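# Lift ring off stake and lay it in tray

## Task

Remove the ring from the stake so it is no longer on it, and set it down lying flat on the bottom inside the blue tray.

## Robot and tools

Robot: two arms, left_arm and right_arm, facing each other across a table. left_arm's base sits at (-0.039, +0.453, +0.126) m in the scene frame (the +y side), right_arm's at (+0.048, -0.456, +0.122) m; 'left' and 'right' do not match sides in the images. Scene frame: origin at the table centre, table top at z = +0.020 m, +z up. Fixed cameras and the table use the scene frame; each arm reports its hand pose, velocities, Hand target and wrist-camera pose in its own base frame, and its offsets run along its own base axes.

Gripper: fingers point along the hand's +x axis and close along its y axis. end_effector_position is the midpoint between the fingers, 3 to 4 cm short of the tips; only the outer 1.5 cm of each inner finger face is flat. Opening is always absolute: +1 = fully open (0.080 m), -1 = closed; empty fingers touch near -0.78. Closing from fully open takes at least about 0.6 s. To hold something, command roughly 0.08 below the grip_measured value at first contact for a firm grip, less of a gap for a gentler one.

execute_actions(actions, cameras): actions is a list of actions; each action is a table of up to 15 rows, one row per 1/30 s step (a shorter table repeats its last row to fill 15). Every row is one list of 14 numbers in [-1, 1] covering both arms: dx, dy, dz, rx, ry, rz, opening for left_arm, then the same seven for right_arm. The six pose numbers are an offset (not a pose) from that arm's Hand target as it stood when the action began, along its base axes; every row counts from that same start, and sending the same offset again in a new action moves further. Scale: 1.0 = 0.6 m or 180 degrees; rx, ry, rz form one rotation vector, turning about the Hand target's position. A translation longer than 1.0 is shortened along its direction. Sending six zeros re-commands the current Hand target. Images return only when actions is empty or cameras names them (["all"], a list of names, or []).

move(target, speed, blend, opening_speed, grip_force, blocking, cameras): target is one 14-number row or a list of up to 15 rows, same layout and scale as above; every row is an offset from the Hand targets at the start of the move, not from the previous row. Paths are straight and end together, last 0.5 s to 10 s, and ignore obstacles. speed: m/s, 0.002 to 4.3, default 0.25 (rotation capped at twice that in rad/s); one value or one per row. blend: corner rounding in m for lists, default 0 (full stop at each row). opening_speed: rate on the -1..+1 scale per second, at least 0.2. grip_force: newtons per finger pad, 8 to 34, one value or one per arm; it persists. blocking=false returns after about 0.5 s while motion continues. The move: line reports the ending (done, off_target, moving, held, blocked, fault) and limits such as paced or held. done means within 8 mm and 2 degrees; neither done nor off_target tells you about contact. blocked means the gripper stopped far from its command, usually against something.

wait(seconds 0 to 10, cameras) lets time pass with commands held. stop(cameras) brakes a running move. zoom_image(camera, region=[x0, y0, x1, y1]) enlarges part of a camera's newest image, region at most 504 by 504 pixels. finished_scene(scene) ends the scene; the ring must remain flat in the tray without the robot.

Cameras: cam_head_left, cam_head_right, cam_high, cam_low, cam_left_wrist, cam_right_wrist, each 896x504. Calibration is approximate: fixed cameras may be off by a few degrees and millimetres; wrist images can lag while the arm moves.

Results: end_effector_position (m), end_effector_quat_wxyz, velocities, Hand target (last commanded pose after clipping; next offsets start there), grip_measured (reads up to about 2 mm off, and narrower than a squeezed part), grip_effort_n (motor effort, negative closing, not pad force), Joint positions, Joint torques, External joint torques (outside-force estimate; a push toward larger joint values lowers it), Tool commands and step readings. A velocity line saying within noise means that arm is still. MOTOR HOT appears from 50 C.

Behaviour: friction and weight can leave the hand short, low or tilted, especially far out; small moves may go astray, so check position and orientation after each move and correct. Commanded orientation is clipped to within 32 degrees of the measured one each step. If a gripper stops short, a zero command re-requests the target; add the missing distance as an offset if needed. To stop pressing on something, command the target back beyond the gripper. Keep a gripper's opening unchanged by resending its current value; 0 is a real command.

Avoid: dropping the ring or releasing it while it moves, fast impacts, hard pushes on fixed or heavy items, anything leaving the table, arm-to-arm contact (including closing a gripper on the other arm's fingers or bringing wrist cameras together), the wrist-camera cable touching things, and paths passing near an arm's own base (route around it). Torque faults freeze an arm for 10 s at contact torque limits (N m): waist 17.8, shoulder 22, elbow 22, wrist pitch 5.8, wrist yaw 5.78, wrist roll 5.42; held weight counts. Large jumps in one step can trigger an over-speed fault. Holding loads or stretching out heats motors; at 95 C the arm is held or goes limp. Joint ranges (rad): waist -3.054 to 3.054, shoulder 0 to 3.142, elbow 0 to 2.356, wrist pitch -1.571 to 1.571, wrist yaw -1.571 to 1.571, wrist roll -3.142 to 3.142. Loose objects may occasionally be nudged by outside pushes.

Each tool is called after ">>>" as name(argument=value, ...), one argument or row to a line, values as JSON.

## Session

>>> execute_actions(
  actions=[],
  cameras=["cam_high", "cam_head_right"],
)

Scene clock: 0.00 s.
left_arm: end_effector_position=(+0.2650, -0.1098, -0.0192) grip_measured=+1.000 grip_effort_n=n/a end_effector_quat_wxyz=(+0.914, +0.194, +0.355, -0.036) | right_arm: end_effector_position=(+0.2942, -0.2467, +0.2527) grip_measured=+1.000 grip_effort_n=n/a end_effector_quat_wxyz=(+0.836, -0.019, +0.523, -0.165)
Joint positions: left_arm=[-0.668 1.699 0.287 0.526 -0.544 -0.11 0.08] | right_arm=[-0.713 1.627 1.689 -1.114 -0.038 -0.489 0.08]
Joint velocities: within noise
Joint torques (N m): no reading
External joint torques (N m): no reading
Heat: left arm: hottest wrist pitch 30 °C (+0.0 °C/min); right arm: hottest wrist pitch 31 °C (+0.0 °C/min).
Hand target: left_arm +0.2662, -0.1105, -0.0178; +0.915, +0.193, +0.352, -0.036 | right_arm +0.2943, -0.2467, +0.2535; +0.837, -0.020, +0.522, -0.165
Tool commands: left_gripper/opening=+1.0 right_gripper/opening=+1.0
Images, in order (width x height): cam_head_right 896x504, cam_high 896x504.

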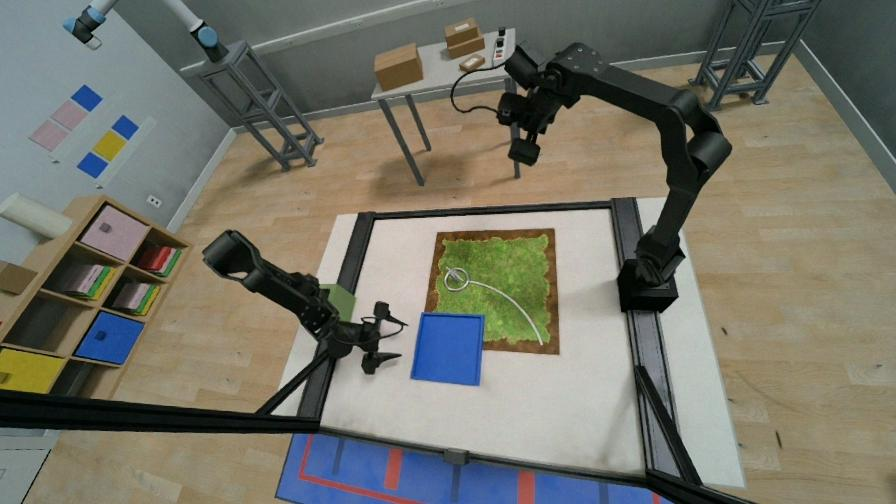

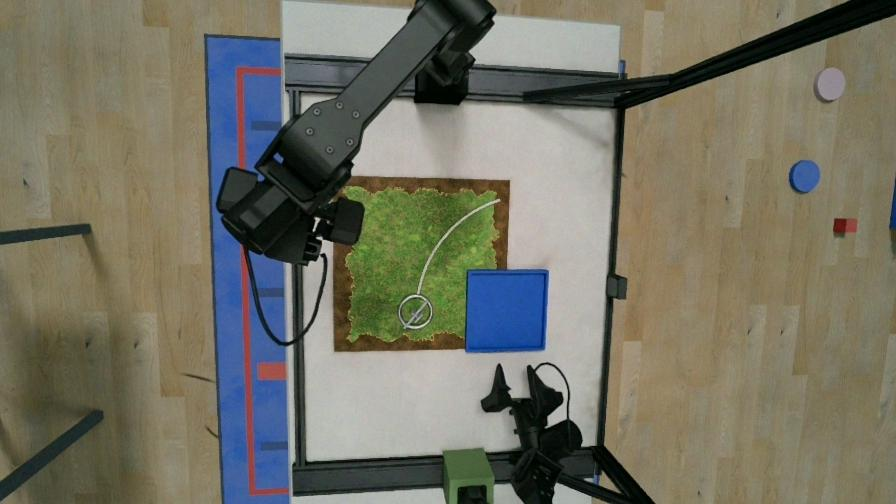

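>>> zoom_image(
  camera="cam_high",
  region=[375, 275, 455, 345],
)

>>> zoom_image(
  camera="cam_head_right",
  region=[420, 250, 500, 310],
)

Scaled by 6.300 from the camera's 896x504 image, which has a finer 1280x720 frame.

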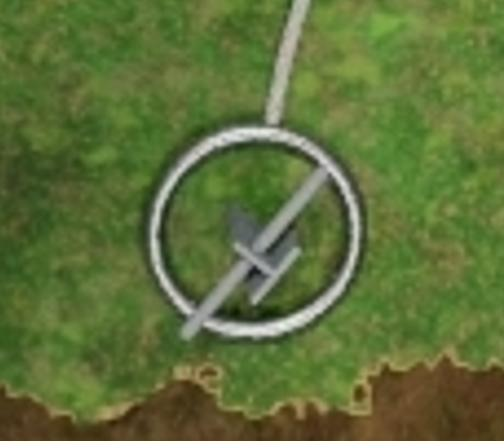

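Scaled by 6.300 from the camera's 896x504 image, which has a finer 1280x720 frame.

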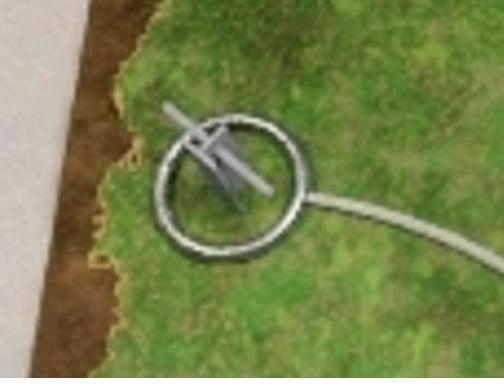

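>>> move(
  target=[0,0,0,0,0,0,1,0.3795,0.2760,-0.3892,0.0761,-0.0608,0.2560,-0.4],
  speed=0.5,
  grip_force=34,
  cameras=["cam_right_wrist"],
)

Scene clock: 103.63 s.
left_arm: end_effector_position=(+0.2650, -0.1098, -0.0192) grip_measured=+1.000 grip_effort_n=-0.7 end_effector_quat_wxyz=(+0.914, +0.194, +0.355, -0.036) | right_arm: end_effector_position=(+0.5206, -0.0816, +0.0234) grip_measured=-0.396 grip_effort_n=-17.0 end_effector_quat_wxyz=(+0.877, -0.110, +0.408, +0.231)
Joint positions: left_arm=[-0.668 1.699 0.287 0.526 -0.544 -0.11 0.08] | right_arm=[-0.287 2.281 1.604 -0.365 -0.479 -0.673 0.017]
Joint torques (N m): left_arm=[0 -4.24 2.87 1.21 -0.33 -0.01] | right_arm=[-0.06 -8.52 7.65 0.99 -0.7 -0.18]
External joint torques (N m): left_arm=[0.02 -0.08 -0.35 0.01 -0.09 0.01] | right_arm=[-0.06 2.4 1.7 -0.09 -0.42 -0.18]
Heat: left arm: hottest wrist pitch 35 °C (+1.0 °C/min); right arm: hottest wrist pitch 35 °C (+1.0 °C/min).
Hand target: left_arm +0.2662, -0.1105, -0.0178; +0.915, +0.193, +0.352, -0.036 | right_arm +0.5220, -0.0809, +0.0199; +0.875, -0.109, +0.408, +0.235
Off the commanded pose: left_arm 0.002 m, 0 deg | right_arm 0.004 m, 1 deg.
move: done
camera_calibration:
cam_right_wrist: T_world_to_cam=[[0.47772, -0.8785, -0.00454034, -0.309121], [-0.804007, -0.435117, -0.405272, 0.42968], [0.354056, 0.197257, -0.914185, -0.0686355], [0, 0, 0, 1]] pos_world=[0.51744, -0.0710632, 0.109988]
Images, in order (width x height): cam_right_wrist 896x504.

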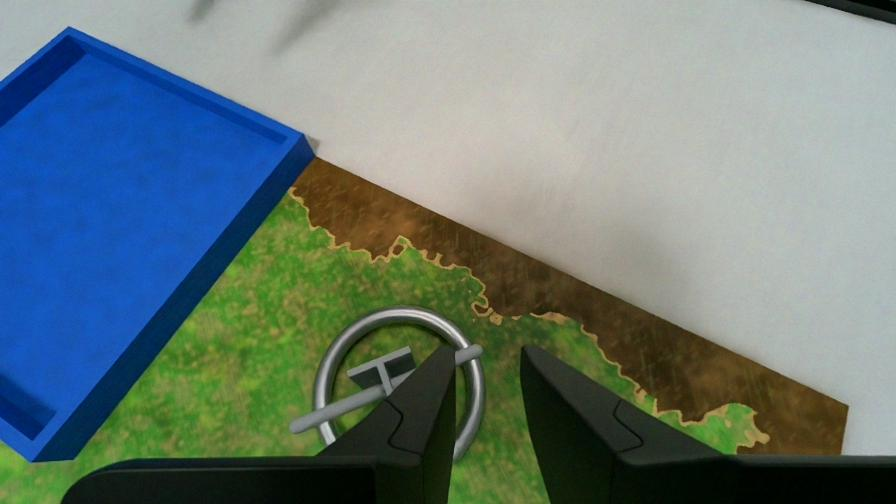

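>>> move(
  target=[0,0,0,0,0,0,1,-0.027,0.0042,-0.0333,0,0,-0.1389,-0.4],
  speed=0.3,
  cameras=["cam_right_wrist"],
)

Scene clock: 238.20 s.
left_arm: end_effector_position=(+0.2650, -0.1098, -0.0192) grip_measured=+1.000 grip_effort_n=-0.7 end_effector_quat_wxyz=(+0.914, +0.194, +0.355, -0.036) | right_arm: end_effector_position=(+0.5066, -0.0782, -0.0045) grip_measured=-0.396 grip_effort_n=-17.0 end_effector_quat_wxyz=(+0.904, -0.019, +0.425, +0.044)
Joint positions: left_arm=[-0.668 1.699 0.287 0.526 -0.544 -0.11 0.08] | right_arm=[-0.21 2.206 1.322 -0.019 -0.195 -0.236 0.017]
Joint torques (N m): left_arm=[-0.01 -4.28 2.92 1.2 -0.34 -0.02] | right_arm=[0.07 -11.04 5.01 1.6 0.01 0.15]
External joint torques (N m): left_arm=[0.02 -0.12 -0.37 -0.02 -0.1 0] | right_arm=[0.13 -0.84 -0.63 0.29 0.11 0.15]
Heat: left arm: hottest wrist pitch 36 °C (+1.0 °C/min); right arm: hottest shoulder 36 °C (+2.0 °C/min).
Hand target: left_arm +0.2662, -0.1105, -0.0178; +0.915, +0.193, +0.352, -0.036 | right_arm +0.5059, -0.0784, +0.0001; +0.906, -0.018, +0.422, +0.040
Off the commanded pose: left_arm 0.002 m, 0 deg | right_arm 0.004 m, 1 deg.
move: done
camera_calibration:
cam_right_wrist: T_world_to_cam=[[0.0762541, -0.997017, -0.0119446, -0.105554], [-0.914614, -0.0651711, -0.399041, 0.493536], [0.397072, 0.0413531, -0.916855, -0.123883], [0, 0, 0, 1]] pos_world=[0.508634, -0.0679523, 0.0820968]
Images, in order (width x height): cam_right_wrist 896x504.

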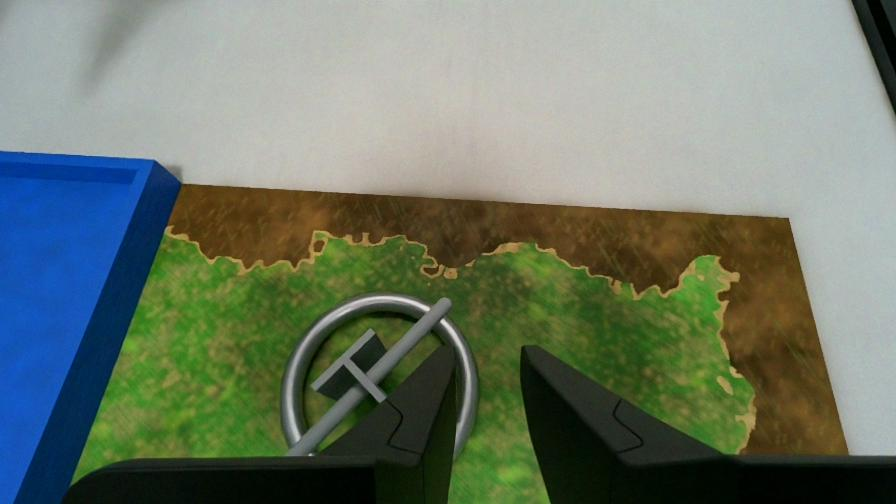

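>>> move(
  target=[
    [0,0,0,0,0,0,1,-0.0005,0.005,-0.0917,0,0,0,-0.4],
    [0,0,0,0,0,0,1,-0.0005,0.005,-0.122,0,0,0,-0.4],
  ],
  speed=[0.12,0.05],
  blend=0.01,
  cameras=["cam_right_wrist"],
)

Scene clock: 267.47 s.
left_arm: end_effector_position=(+0.2650, -0.1098, -0.0192) grip_measured=+1.000 grip_effort_n=-1.2 end_effector_quat_wxyz=(+0.914, +0.194, +0.355, -0.036) | right_arm: end_effector_position=(+0.5081, -0.0763, -0.0663) grip_measured=-0.396 grip_effort_n=-17.0 end_effector_quat_wxyz=(+0.908, -0.021, +0.416, +0.042)
Joint positions: left_arm=[-0.668 1.699 0.287 0.526 -0.544 -0.11 0.08] | right_arm=[-0.204 2.365 1.28 0.204 -0.191 -0.23 0.017]
Joint torques (N m): left_arm=[-0.02 -4.27 2.89 1.2 -0.34 0] | right_arm=[0.12 -8.12 4.89 1.62 0.03 0.17]
External joint torques (N m): left_arm=[-0.01 -0.09 -0.36 0 -0.09 0.01] | right_arm=[0.2 2.29 -0.06 0.29 0.12 0.16]
Heat: left arm: hottest wrist pitch 36 °C (+0.0 °C/min); right arm: hottest shoulder 42 °C (+7.1 °C/min).
Hand target: left_arm +0.2662, -0.1105, -0.0178; +0.915, +0.193, +0.352, -0.036 | right_arm +0.5055, -0.0755, -0.0732; +0.906, -0.018, +0.422, +0.040
Off the commanded pose: left_arm 0.002 m, 0 deg | right_arm 0.007 m, 1 deg.
move: done; blend cut to 0.0091 m at target 1
camera_calibration:
cam_right_wrist: T_world_to_cam=[[0.0752933, -0.997145, -0.00572387, -0.10353], [-0.906122, -0.0660218, -0.417833, 0.464786], [0.416262, 0.0366465, -0.908506, -0.190768], [0, 0, 0, 1]] pos_world=[0.508357, -0.0655574, 0.0202965]
Images, in order (width x height): cam_right_wrist 896x504.

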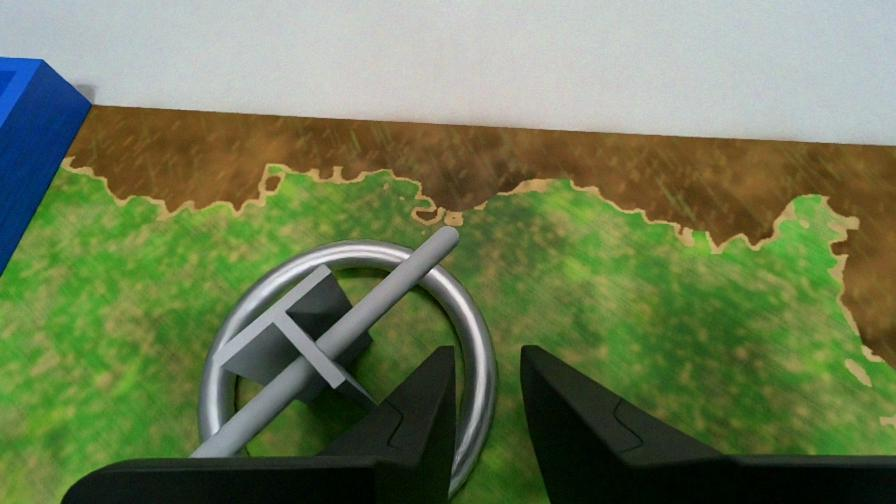

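>>> zoom_image(
  camera="cam_right_wrist",
  region=[180, 220, 500, 460],
)

Scaled by 1.575 from the camera's 896x504 image, which has a finer 1280x720 frame.

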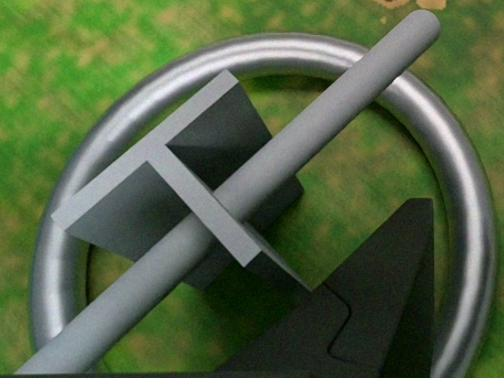

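>>> move(
  target=[
    [0,0,0,0,0,0,1,-0.0002,0.0022,-0.0155,0,0,0,-0.4],
    [0,0,0,0,0,0,1,-0.0002,0.0022,-0.0255,0,0,0,-0.4],
    [0,0,0,0,0,0,1,-0.0002,0.0022,-0.0255,0,0,0,-0.76],
  ],
  speed=[0.05,0.025,0.03],
  blend=[0.003,0,0],
  cameras=["cam_right_wrist"],
)

Scene clock: 363.67 s.
left_arm: end_effector_position=(+0.2650, -0.1098, -0.0192) grip_measured=+1.000 grip_effort_n=-1.2 end_effector_quat_wxyz=(+0.914, +0.194, +0.355, -0.036) | right_arm: end_effector_position=(+0.5094, -0.0753, -0.0787) grip_measured=-0.626 grip_effort_n=-83.5 end_effector_quat_wxyz=(+0.910, -0.021, +0.412, +0.040)
Joint positions: left_arm=[-0.668 1.699 0.287 0.526 -0.544 -0.11 0.08] | right_arm=[-0.201 2.403 1.28 0.251 -0.187 -0.226 0.007]
Joint torques (N m): left_arm=[0 -4.28 2.9 1.19 -0.34 -0.02] | right_arm=[0.08 -7.54 4.88 1.33 -0.06 0.11]
External joint torques (N m): left_arm=[-0.03 -0.11 -0.35 -0.01 -0.09 -0.01] | right_arm=[0.06 3.03 0.01 -0.03 0.05 0.11]
Heat: left arm: hottest wrist pitch 36 °C (+0.0 °C/min); right arm: hottest shoulder 39 °C (-1.0 °C/min).
Hand target: left_arm +0.2662, -0.1105, -0.0178; +0.915, +0.193, +0.352, -0.036 | right_arm +0.5054, -0.0742, -0.0884; +0.906, -0.018, +0.422, +0.040
Off the commanded pose: left_arm 0.002 m, 0 deg | right_arm 0.011 m, 1 deg.
move: off_target (right_arm); target 3's new opening was sent with right_arm's hand 0.010 m and 1 deg from that target
camera_calibration:
cam_right_wrist: T_world_to_cam=[[0.0730862, -0.99732, -0.00322733, -0.101461], [-0.903009, -0.0648004, -0.424707, 0.458737], [0.42336, 0.0339545, -0.905325, -0.20623], [0, 0, 0, 1]] pos_world=[0.508969, -0.0644601, 0.0077961]
Images, in order (width x height): cam_right_wrist 896x504.

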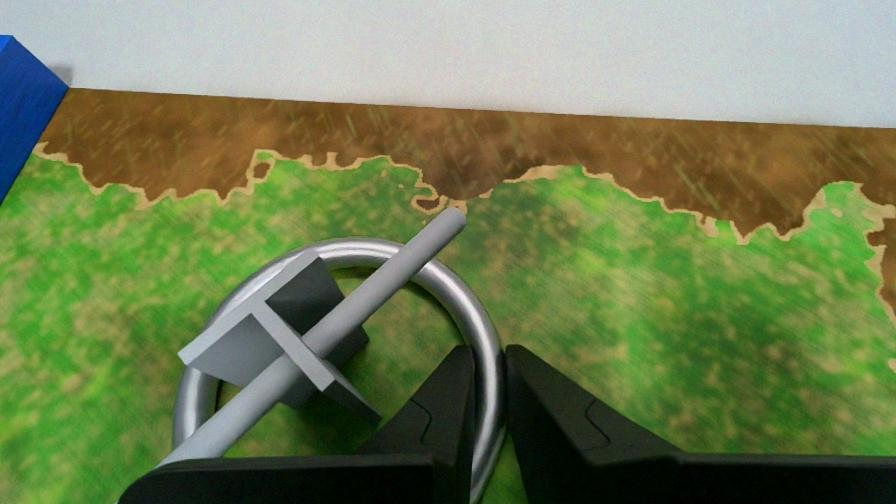

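>>> move(
  target=[0,0,0,0,0,0,1,0.0307,-0.0065,0.0757,-0.1197,-0.0265,0.0823,-0.76],
  speed=0.09,
  cameras=["cam_right_wrist"],
)

Scene clock: 404.20 s.
left_arm: end_effector_position=(+0.2650, -0.1098, -0.0192) grip_measured=+1.000 grip_effort_n=-0.7 end_effector_quat_wxyz=(+0.914, +0.194, +0.355, -0.036) | right_arm: end_effector_position=(+0.5188, -0.0771, -0.0546) grip_measured=-0.626 grip_effort_n=-83.5 end_effector_quat_wxyz=(+0.887, -0.235, +0.390, +0.080)
Joint positions: left_arm=[-0.668 1.699 0.287 0.526 -0.544 -0.11 0.08] | right_arm=[-0.169 2.352 1.28 0.251 -0.075 -0.624 0.007]
Joint torques (N m): left_arm=[-0.05 -4.27 2.9 1.21 -0.33 -0.03] | right_arm=[0.01 -11.76 5.93 1.85 0.11 -0.17]
External joint torques (N m): left_arm=[-0.03 -0.03 -0.47 -0.03 -0.08 -0.02] | right_arm=[0 -1.34 0.9 0.47 0.17 -0.19]
Heat: left arm: hottest wrist pitch 36 °C (+0.0 °C/min); right arm: hottest shoulder 38 °C (-1.0 °C/min).
Hand target: left_arm +0.2662, -0.1105, -0.0178; +0.915, +0.193, +0.352, -0.036 | right_arm +0.5238, -0.0782, -0.0431; +0.890, -0.242, +0.378, +0.075
Off the commanded pose: left_arm 0.002 m, 0 deg | right_arm 0.013 m, 2 deg.
move: off_target (right_arm)
camera_calibration:
cam_right_wrist: T_world_to_cam=[[0.309484, -0.885503, 0.34656, -0.198805], [-0.823847, -0.431691, -0.367313, 0.411077], [0.474863, -0.171835, -0.863121, -0.228601], [0, 0, 0, 1]] pos_world=[0.508746, -0.0378656, 0.0225812]
Images, in order (width x height): cam_right_wrist 896x504.

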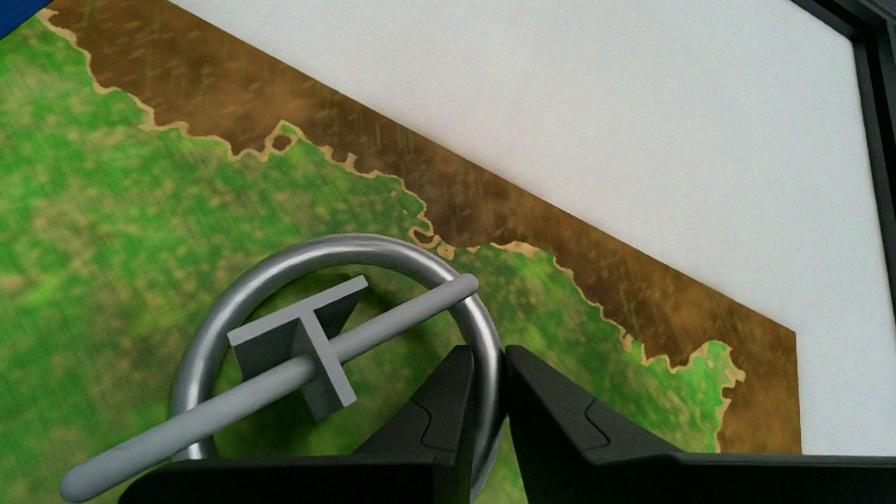

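>>> move(
  target=[0,0,0,0,0,0,1,0.0075,-0.0057,0.0067,0,0,0,-0.76],
  speed=0.05,
  cameras=["cam_right_wrist"],
)

Scene clock: 441.17 s.
left_arm: end_effector_position=(+0.2650, -0.1098, -0.0192) grip_measured=+1.000 grip_effort_n=-1.2 end_effector_quat_wxyz=(+0.914, +0.194, +0.355, -0.036) | right_arm: end_effector_position=(+0.5212, -0.0792, -0.0520) grip_measured=-0.626 grip_effort_n=-83.5 end_effector_quat_wxyz=(+0.886, -0.237, +0.392, +0.081)
Joint positions: left_arm=[-0.668 1.699 0.287 0.526 -0.544 -0.11 0.08] | right_arm=[-0.172 2.351 1.298 0.23 -0.075 -0.629 0.007]
Joint torques (N m): left_arm=[-0.07 -4.2 2.86 1.21 -0.34 -0.02] | right_arm=[-0.21 -11.59 7.07 1.53 -0.06 -0.14]
External joint torques (N m): left_arm=[-0.05 -0.04 -0.35 0.02 -0.1 0] | right_arm=[-0.27 -1 1.9 0.13 0.01 -0.16]
Heat: left arm: hottest wrist pitch 37 °C (+1.0 °C/min); right arm: hottest shoulder 47 °C (+9.1 °C/min).
Hand target: left_arm +0.2662, -0.1105, -0.0178; +0.915, +0.193, +0.352, -0.036 | right_arm +0.5283, -0.0815, -0.0390; +0.890, -0.242, +0.378, +0.076
Off the commanded pose: left_arm 0.002 m, 0 deg | right_arm 0.015 m, 2 deg.
move: off_target (right_arm)
camera_calibration:
cam_right_wrist: T_world_to_cam=[[0.311516, -0.884189, 0.348092, -0.203161], [-0.824809, -0.433502, -0.362997, 0.413782], [0.471857, -0.17403, -0.864329, -0.226468], [0, 0, 0, 1]] pos_world=[0.511439, -0.0396701, 0.0251773]
Images, in order (width x height): cam_right_wrist 896x504.

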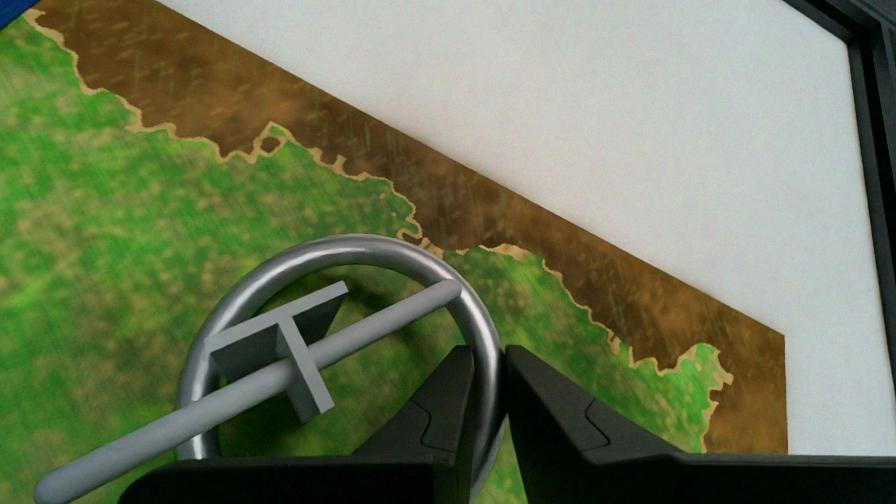

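>>> move(
  target=[
    [0,0,0,0,0,0,1,0.0043,-0.004,0.003,0,0,0,-0.76],
    [0,0,0,0,0,0,1,0.0046,-0.004,0.048,0,0,0,-0.76],
  ],
  speed=[0.04,0.045],
  blend=0.001,
  cameras=["cam_right_wrist"],
)

Scene clock: 514.33 s.
left_arm: end_effector_position=(+0.2650, -0.1098, -0.0192) grip_measured=+1.000 grip_effort_n=-0.7 end_effector_quat_wxyz=(+0.914, +0.194, +0.355, -0.036) | right_arm: end_effector_position=(+0.5241, -0.0813, -0.0253) grip_measured=-0.626 grip_effort_n=-83.5 end_effector_quat_wxyz=(+0.885, -0.237, +0.393, +0.080)
Joint positions: left_arm=[-0.668 1.699 0.287 0.526 -0.544 -0.11 0.08] | right_arm=[-0.175 2.29 1.326 0.137 -0.075 -0.633 0.007]
Joint torques (N m): left_arm=[-0.06 -4.29 2.93 1.21 -0.34 -0.01] | right_arm=[-0.29 -11.94 7.57 1.56 -0.18 -0.13]
External joint torques (N m): left_arm=[-0.08 -0.15 -0.27 0.02 -0.09 0] | right_arm=[-0.24 -1.4 2.11 0.17 -0.13 -0.16]
Heat: left arm: hottest wrist pitch 37 °C (+0.0 °C/min); right arm: hottest shoulder 55 °C (+5.1 °C/min). Fold the right arm in close to its base, or ease its load, before you think long.
Hand target: left_arm +0.2662, -0.1105, -0.0178; +0.915, +0.193, +0.352, -0.036 | right_arm +0.5311, -0.0839, -0.0102; +0.890, -0.242, +0.378, +0.076
Off the commanded pose: left_arm 0.002 m, 0 deg | right_arm 0.017 m, 2 deg.
MOTOR HOT: joint 2 (shoulder) of the right arm reports 55 °C; the controller stops that arm at 95 °C. To cool a motor, set the load down, stop pushing, or move to a pose that needs little force.
move: off_target (right_arm)
camera_calibration:
cam_right_wrist: T_world_to_cam=[[0.312407, -0.883751, 0.348405, -0.215708], [-0.8264, -0.433707, -0.359111, 0.425932], [0.46847, -0.175734, -0.865825, -0.203546], [0, 0, 0, 1]] pos_world=[0.514734, -0.0416727, 0.0518751]
Images, in order (width x height): cam_right_wrist 896x504.

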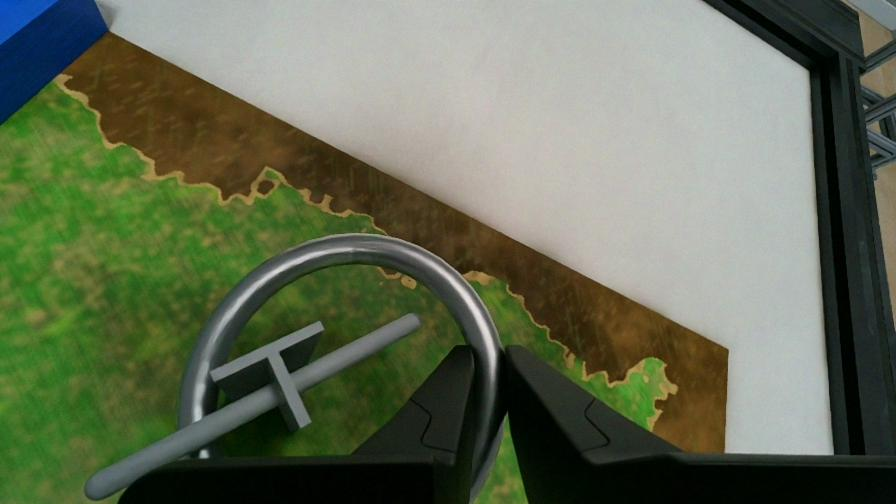

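>>> move(
  target=[0,0,0,0,0,0,1,-0.0417,0.0308,-0.0083,0,0,0,-0.76],
  speed=0.05,
  cameras=["cam_right_wrist"],
)

Scene clock: 565.17 s.
left_arm: end_effector_position=(+0.2650, -0.1098, -0.0192) grip_measured=+1.000 grip_effort_n=-1.2 end_effector_quat_wxyz=(+0.914, +0.194, +0.355, -0.036) | right_arm: end_effector_position=(+0.5047, -0.0653, -0.0239) grip_measured=-0.626 grip_effort_n=-83.5 end_effector_quat_wxyz=(+0.886, -0.242, +0.386, +0.081)
Joint positions: left_arm=[-0.668 1.699 0.287 0.526 -0.544 -0.11 0.08] | right_arm=[-0.145 2.225 1.197 0.217 -0.057 -0.62 0.007]
Joint torques (N m): left_arm=[-0.02 -4.23 2.86 1.2 -0.34 -0.02] | right_arm=[0.02 -11.35 4.95 1.89 0.06 0.18]
External joint torques (N m): left_arm=[0 -0.04 -0.42 -0.01 -0.1 0] | right_arm=[-0.06 -1.5 -0.25 0.5 0.11 0.16]
Heat: left arm: hottest wrist pitch 37 °C (+0.0 °C/min); right arm: hottest shoulder 56 °C (+2.0 °C/min). Fold the right arm in close to its base, or ease its load, before you think long.
Hand target: left_arm +0.2662, -0.1105, -0.0178; +0.915, +0.193, +0.352, -0.036 | right_arm +0.5061, -0.0655, -0.0153; +0.890, -0.242, +0.378, +0.076
Off the commanded pose: left_arm 0.002 m, 0 deg | right_arm 0.009 m, 1 deg.
MOTOR HOT: still on. Joint 2 (shoulder) of the right arm reports 56 °C.
move: off_target (right_arm)
camera_calibration:
cam_right_wrist: T_world_to_cam=[[0.314093, -0.879053, 0.358624, -0.196143], [-0.817678, -0.442427, -0.368323, 0.41202], [0.48244, -0.177551, -0.857745, -0.197413], [0, 0, 0, 1]] pos_world=[0.493747, -0.0251822, 0.0527678]
Images, in order (width x height): cam_right_wrist 896x504.

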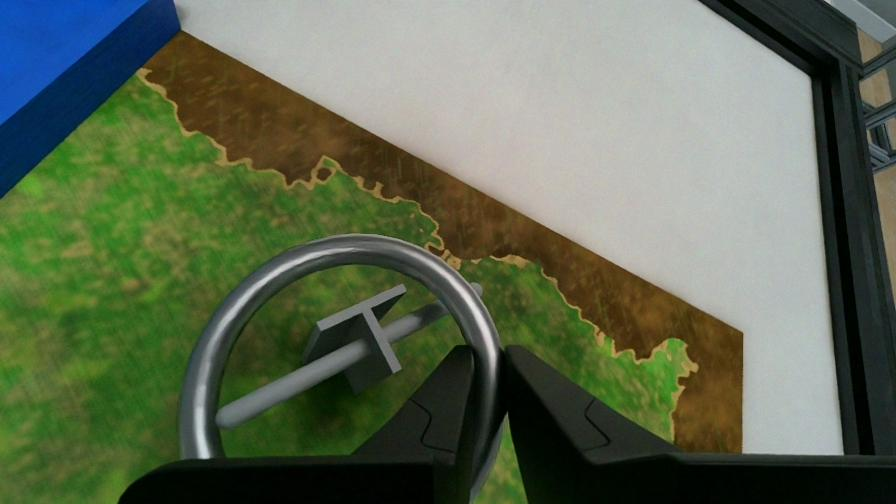

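>>> move(
  target=[
    [0,0,0,0,0,0,1,-0.0065,0.0055,0,0,0,0,-0.76],
    [0,0,0,0,0,0,1,-0.0065,0.0055,0.083,0,0,0,-0.76],
  ],
  speed=[0.05,0.06],
  blend=0.001,
  cameras=["cam_right_wrist"],
)

Scene clock: 580.23 s.
left_arm: end_effector_position=(+0.2650, -0.1098, -0.0192) grip_measured=+1.000 grip_effort_n=-0.7 end_effector_quat_wxyz=(+0.914, +0.194, +0.355, -0.036) | right_arm: end_effector_position=(+0.4965, -0.0615, +0.0216) grip_measured=-0.626 grip_effort_n=-83.5 end_effector_quat_wxyz=(+0.884, -0.241, +0.391, +0.082)
Joint positions: left_arm=[-0.668 1.699 0.287 0.526 -0.544 -0.11 0.08] | right_arm=[-0.139 2.087 1.202 0.063 -0.052 -0.615 0.007]
Joint torques (N m): left_arm=[-0.04 -4.29 2.87 1.18 -0.35 -0.01] | right_arm=[0.16 -10.67 7.74 1.59 0.05 0.19]
External joint torques (N m): left_arm=[-0.06 -0.07 -0.4 -0.03 -0.09 0.01] | right_arm=[0.16 -1.1 1.99 0.19 0.1 0.17]
Heat: left arm: hottest wrist pitch 37 °C (+0.0 °C/min); right arm: hottest shoulder 56 °C (+1.0 °C/min). Fold the right arm in close to its base, or ease its load, before you think long.
Hand target: left_arm +0.2662, -0.1105, -0.0178; +0.915, +0.193, +0.352, -0.036 | right_arm +0.5021, -0.0621, +0.0344; +0.890, -0.242, +0.379, +0.076
Off the commanded pose: left_arm 0.002 m, 0 deg | right_arm 0.014 m, 2 deg.
MOTOR HOT: still on. Joint 2 (shoulder) of the right arm reports 56 °C.
move: off_target (right_arm)
camera_calibration:
cam_right_wrist: T_world_to_cam=[[0.317971, -0.879725, 0.353523, -0.20841], [-0.821997, -0.441608, -0.359589, 0.425848], [0.472458, -0.176256, -0.863549, -0.148617], [0, 0, 0, 1]] pos_world=[0.486529, -0.0214797, 0.0984694]
Images, in order (width x height): cam_right_wrist 896x504.

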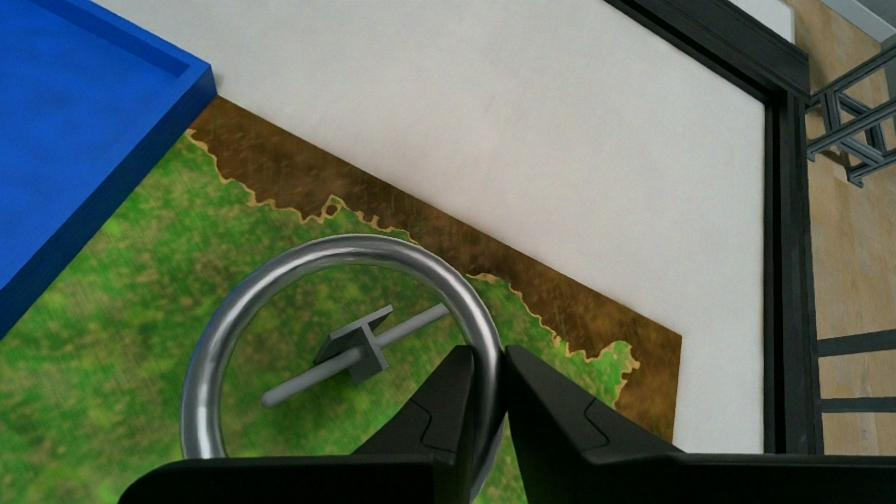

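>>> move(
  target=[
    [0,-0.15,0.05,0,0,0,1,0.0115,0.3218,-0.0473,0.1358,0.0494,0,-0.76],
    [0,-0.15,0.05,0,0,0,1,0.0115,0.3218,-0.124,0.1358,0.0494,0,-0.76],
    [0,-0.15,0.05,0,0,0,1,0.0115,0.3218,-0.1573,0.1358,0.0494,0,-0.76],
  ],
  speed=[0.18,0.1,0.05],
  blend=[0.02,0.01,0],
  cameras=["cam_right_wrist"],
)

Scene clock: 637.57 s.
left_arm: end_effector_position=(+0.2647, -0.1984, +0.0105) grip_measured=+1.000 grip_effort_n=-1.2 end_effector_quat_wxyz=(+0.914, +0.194, +0.356, -0.038) | right_arm: end_effector_position=(+0.5111, +0.1300, -0.0553) grip_measured=-0.626 grip_effort_n=-83.5 end_effector_quat_wxyz=(+0.891, -0.046, +0.418, +0.170)
Joint positions: left_arm=[-0.939 1.739 0.617 0.075 -0.696 -0.384 0.08] | right_arm=[0.211 2.366 1.347 0.145 -0.136 -0.068 0.007]
Joint torques (N m): left_arm=[-0.32 -4.68 4.52 0.72 -0.73 -0.1] | right_arm=[0 -8.83 5.12 1.82 -0.43 0.19]
External joint torques (N m): left_arm=[-0.31 0.79 0.25 -0.27 -0.38 -0.09] | right_arm=[0 1.88 -0.12 0.46 -0.36 0.19]
Heat: left arm: hottest wrist pitch 37 °C (+0.0 °C/min); right arm: hottest shoulder 59 °C (+3.0 °C/min). Fold the right arm in close to its base, or ease its load, before you think long.
Hand target: left_arm +0.2661, -0.2006, +0.0122; +0.915, +0.193, +0.352, -0.036 | right_arm +0.5091, +0.1308, -0.0599; +0.889, -0.042, +0.421, +0.172
Off the commanded pose: left_arm 0.003 m, 0 deg | right_arm 0.005 m, 1 deg.
MOTOR HOT: still on. Joint 2 (shoulder) of the right arm reports 59 °C.
move: done
camera_calibration:
cam_right_wrist: T_world_to_cam=[[0.325121, -0.943186, -0.0685367, -0.0361245], [-0.871311, -0.270597, -0.409383, 0.494933], [0.367578, 0.192816, -0.909785, -0.185039], [0, 0, 0, 1]] pos_world=[0.511001, 0.135534, 0.0317957]
Images, in order (width x height): cam_right_wrist 896x504.

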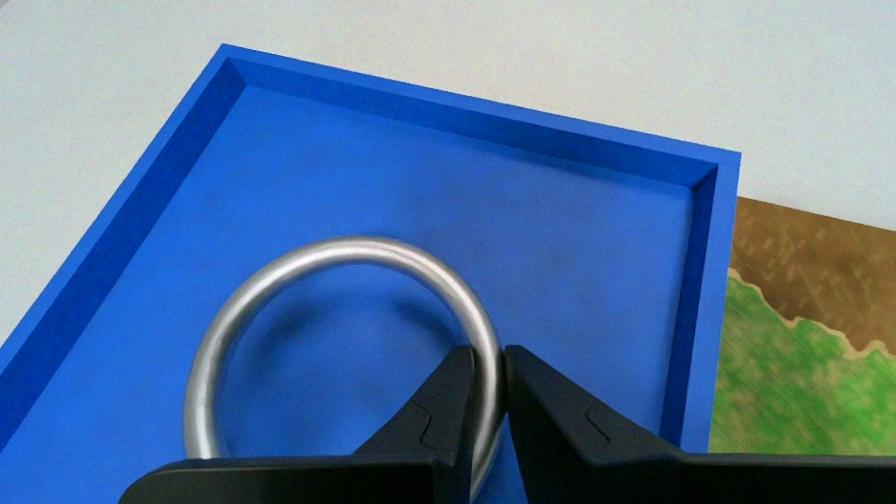

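>>> move(
  target=[0,0,0,0,0,0,1,0,0,-0.0115,0,0,0,-0.76],
  speed=0.04,
)

>>> move(
  target=[0,0,0,0,0,0,1,0,0,-0.0185,0,0,0,-0.72],
  speed=0.02,
  grip_force=[34, 14],
  cameras=["cam_right_wrist"],
)

Scene clock: 650.30 s.
left_arm: end_effector_position=(+0.2647, -0.1984, +0.0105) grip_measured=+1.000 grip_effort_n=-0.7 end_effector_quat_wxyz=(+0.914, +0.194, +0.356, -0.038) | right_arm: end_effector_position=(+0.5113, +0.1301, -0.0616) grip_measured=-0.626 grip_effort_n=-83.5 end_effector_quat_wxyz=(+0.892, -0.046, +0.417, +0.170)
Joint positions: left_arm=[-0.939 1.739 0.617 0.075 -0.696 -0.384 0.08] | right_arm=[0.211 2.383 1.347 0.163 -0.136 -0.068 0.007]
Joint torques (N m): left_arm=[-0.35 -4.73 4.57 0.71 -0.73 -0.1] | right_arm=[0 -8.74 5.05 1.82 -0.43 0.19]
External joint torques (N m): left_arm=[-0.37 0.78 0.24 -0.3 -0.38 -0.08] | right_arm=[0 1.96 -0.1 0.48 -0.36 0.19]
Heat: left arm: hottest wrist pitch 36 °C (-1.0 °C/min); right arm: hottest shoulder 56 °C (-2.0 °C/min). Fold the right arm in close to its base, or ease its load, before you think long.
Hand target: left_arm +0.2661, -0.2006, +0.0122; +0.915, +0.193, +0.352, -0.036 | right_arm +0.5091, +0.1309, -0.0666; +0.890, -0.042, +0.421, +0.172
Off the commanded pose: left_arm 0.003 m, 0 deg | right_arm 0.006 m, 1 deg.
MOTOR HOT: still on. Joint 2 (shoulder) of the right arm reports 56 °C.
move: done

Scene clock: 651.13 s.
left_arm: end_effector_position=(+0.2647, -0.1984, +0.0105) grip_measured=+1.000 grip_effort_n=-0.7 end_effector_quat_wxyz=(+0.914, +0.194, +0.356, -0.038) | right_arm: end_effector_position=(+0.5122, +0.1306, -0.0699) grip_measured=-0.593 grip_effort_n=-42.1 end_effector_quat_wxyz=(+0.893, -0.045, +0.415, +0.171)
Joint positions: left_arm=[-0.939 1.739 0.617 0.075 -0.696 -0.384 0.08] | right_arm=[0.211 2.409 1.347 0.195 -0.138 -0.066 0.008]
Joint torques (N m): left_arm=[-0.32 -4.68 4.53 0.7 -0.72 -0.1] | right_arm=[-0.02 -8.23 5.08 1.71 -0.36 0.14]
External joint torques (N m): left_arm=[-0.28 0.82 0.23 -0.3 -0.38 -0.08] | right_arm=[0 2.41 0.1 0.38 -0.3 0.14]
Heat: left arm: hottest wrist pitch 36 °C (-1.0 °C/min); right arm: hottest shoulder 56 °C (-2.0 °C/min). Fold the right arm in close to its base, or ease its load, before you think long.
Hand target: left_arm +0.2661, -0.2006, +0.0122; +0.915, +0.193, +0.352, -0.036 | right_arm +0.5091, +0.1309, -0.0778; +0.889, -0.042, +0.421, +0.172
Off the commanded pose: left_arm 0.003 m, 0 deg | right_arm 0.008 m, 1 deg.
MOTOR HOT: still on. Joint 2 (shoulder) of the right arm reports 56 °C.
grip_force (N): 34, 14
move: done
camera_calibration:
cam_right_wrist: T_world_to_cam=[[0.325366, -0.942969, -0.0703369, -0.0372604], [-0.86878, -0.268742, -0.415931, 0.488066], [0.373308, 0.196437, -0.906672, -0.202145], [0, 0, 0, 1]] pos_world=[0.511607, 0.135737, 0.0171022]
Images, in order (width x height): cam_right_wrist 896x504.

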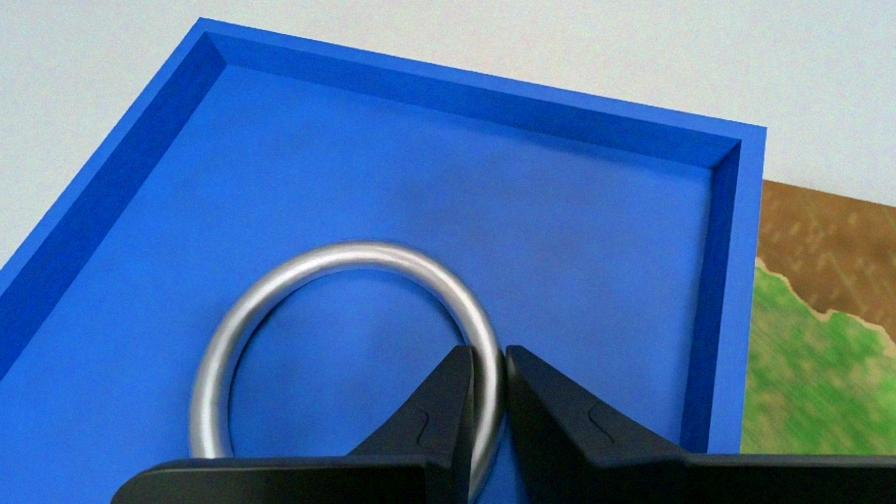

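>>> move(
  target=[
    [0,0,0,0,0,0,1,0.001,0,0.006,0,0,0,-0.72],
    [0,0,0,0,0,0,1,0.001,0,0.006,0,0,0,-0.42],
    [0,0,0,0,0,0,1,0.001,0,0.06,0,0,0,-0.42],
  ],
  speed=[0.03,0.03,0.06],
  opening_speed=0.3,
  cameras=["cam_right_wrist"],
)

Scene clock: 661.17 s.
left_arm: end_effector_position=(+0.2647, -0.1984, +0.0105) grip_measured=+1.000 grip_effort_n=-1.2 end_effector_quat_wxyz=(+0.914, +0.194, +0.356, -0.038) | right_arm: end_effector_position=(+0.5070, +0.1300, -0.0493) grip_measured=-0.424 grip_effort_n=18.8 end_effector_quat_wxyz=(+0.886, -0.045, +0.428, +0.171)
Joint positions: left_arm=[-0.939 1.739 0.617 0.075 -0.696 -0.384 0.08] | right_arm=[0.211 2.342 1.347 0.099 -0.139 -0.066 0.016]
Joint torques (N m): left_arm=[-0.28 -4.74 4.51 0.72 -0.72 -0.08] | right_arm=[-0.08 -11.29 6.05 1.31 -0.29 0.13]
External joint torques (N m): left_arm=[-0.24 0.77 0.19 -0.29 -0.37 -0.07] | right_arm=[0.03 -0.68 0.78 -0.01 -0.23 0.13]
Heat: left arm: hottest wrist pitch 36 °C (-1.0 °C/min); right arm: hottest shoulder 53 °C (-6.1 °C/min). Fold the right arm in close to its base, or ease its load, before you think long.
Hand target: left_arm +0.2661, -0.2006, +0.0122; +0.915, +0.193, +0.352, -0.036 | right_arm +0.5097, +0.1308, -0.0419; +0.889, -0.042, +0.421, +0.172
Off the commanded pose: left_arm 0.003 m, 0 deg | right_arm 0.008 m, 1 deg.
MOTOR HOT: still on. Joint 2 (shoulder) of the right arm reports 53 °C.
grip_force (N): 34, 14
move: done
camera_calibration:
cam_right_wrist: T_world_to_cam=[[0.324789, -0.942782, -0.075326, -0.0346602], [-0.879908, -0.272002, -0.389585, 0.499318], [0.346805, 0.192813, -0.917905, -0.168011], [0, 0, 0, 1]] pos_world=[0.508878, 0.135533, 0.0376973]
Images, in order (width x height): cam_right_wrist 896x504.

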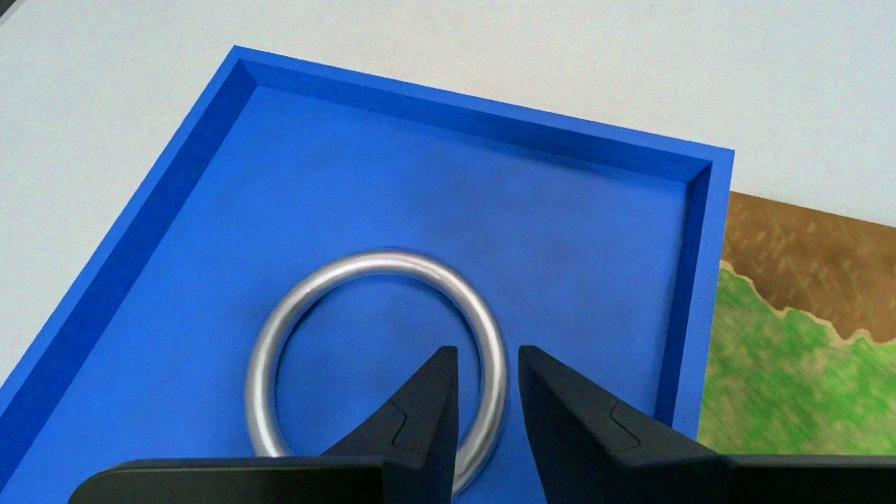

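>>> move(
  target=[
    [0,0,0,0,0,0,1,0,0,0.08,0,0,0,-0.42],
    [0,0,0,0,0,0,1,-0.12,0,0.2,0,0,0,-0.42],
  ],
  speed=0.2,
  blend=0.02,
  cameras=["cam_right_wrist", "cam_high"],
)

Scene clock: 670.03 s.
left_arm: end_effector_position=(+0.2647, -0.1984, +0.0105) grip_measured=+1.000 grip_effort_n=-1.2 end_effector_quat_wxyz=(+0.914, +0.194, +0.356, -0.038) | right_arm: end_effector_position=(+0.4398, +0.1316, +0.0769) grip_measured=-0.424 grip_effort_n=19.3 end_effector_quat_wxyz=(+0.889, -0.043, +0.421, +0.175)
Joint positions: left_arm=[-0.939 1.739 0.617 0.075 -0.696 -0.384 0.08] | right_arm=[0.251 1.857 1.153 -0.174 -0.122 -0.035 0.016]
Joint torques (N m): left_arm=[-0.29 -4.8 4.51 0.7 -0.73 -0.08] | right_arm=[0.03 -8.83 5.68 1.35 0.08 0.16]
External joint torques (N m): left_arm=[-0.28 0.71 0.18 -0.31 -0.38 -0.07] | right_arm=[0.03 -0.5 -0.48 0.01 0.14 0.16]
Heat: left arm: hottest wrist pitch 35 °C (-2.0 °C/min); right arm: hottest shoulder 52 °C (-7.1 °C/min). Fold the right arm in close to its base, or ease its load, before you think long.
Hand target: left_arm +0.2661, -0.2006, +0.0122; +0.915, +0.193, +0.352, -0.036 | right_arm +0.4377, +0.1308, +0.0783; +0.890, -0.042, +0.421, +0.172
Off the commanded pose: left_arm 0.003 m, 0 deg | right_arm 0.003 m, 0 deg.
MOTOR HOT: still on. Joint 2 (shoulder) of the right arm reports 52 °C.
grip_force (N): 34, 14
move: done
camera_calibration:
cam_right_wrist: T_world_to_cam=[[0.330403, -0.940504, -0.0792879, -0.00430401], [-0.873549, -0.272905, -0.403032, 0.488091], [0.357415, 0.202425, -0.911745, -0.0354971], [0, 0, 0, 1]] pos_world=[0.440481, 0.13634, 0.164011]
Images, in order (width x height): cam_high 896x504, cam_right_wrist 896x504.

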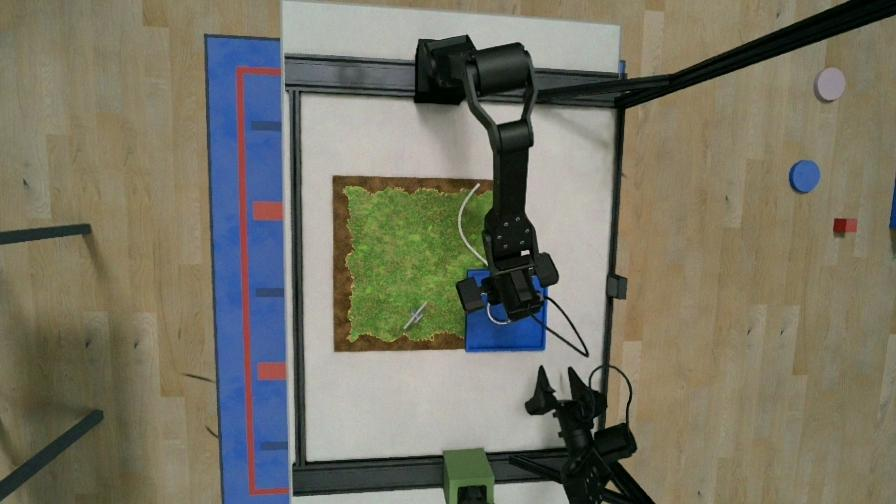

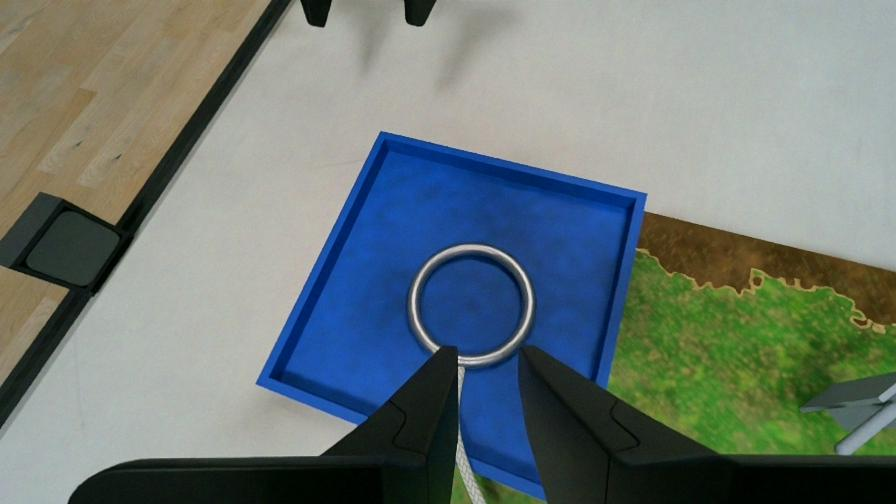

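>>> finished_scene(
  scene=3,
)

The scene is finished: the task was done.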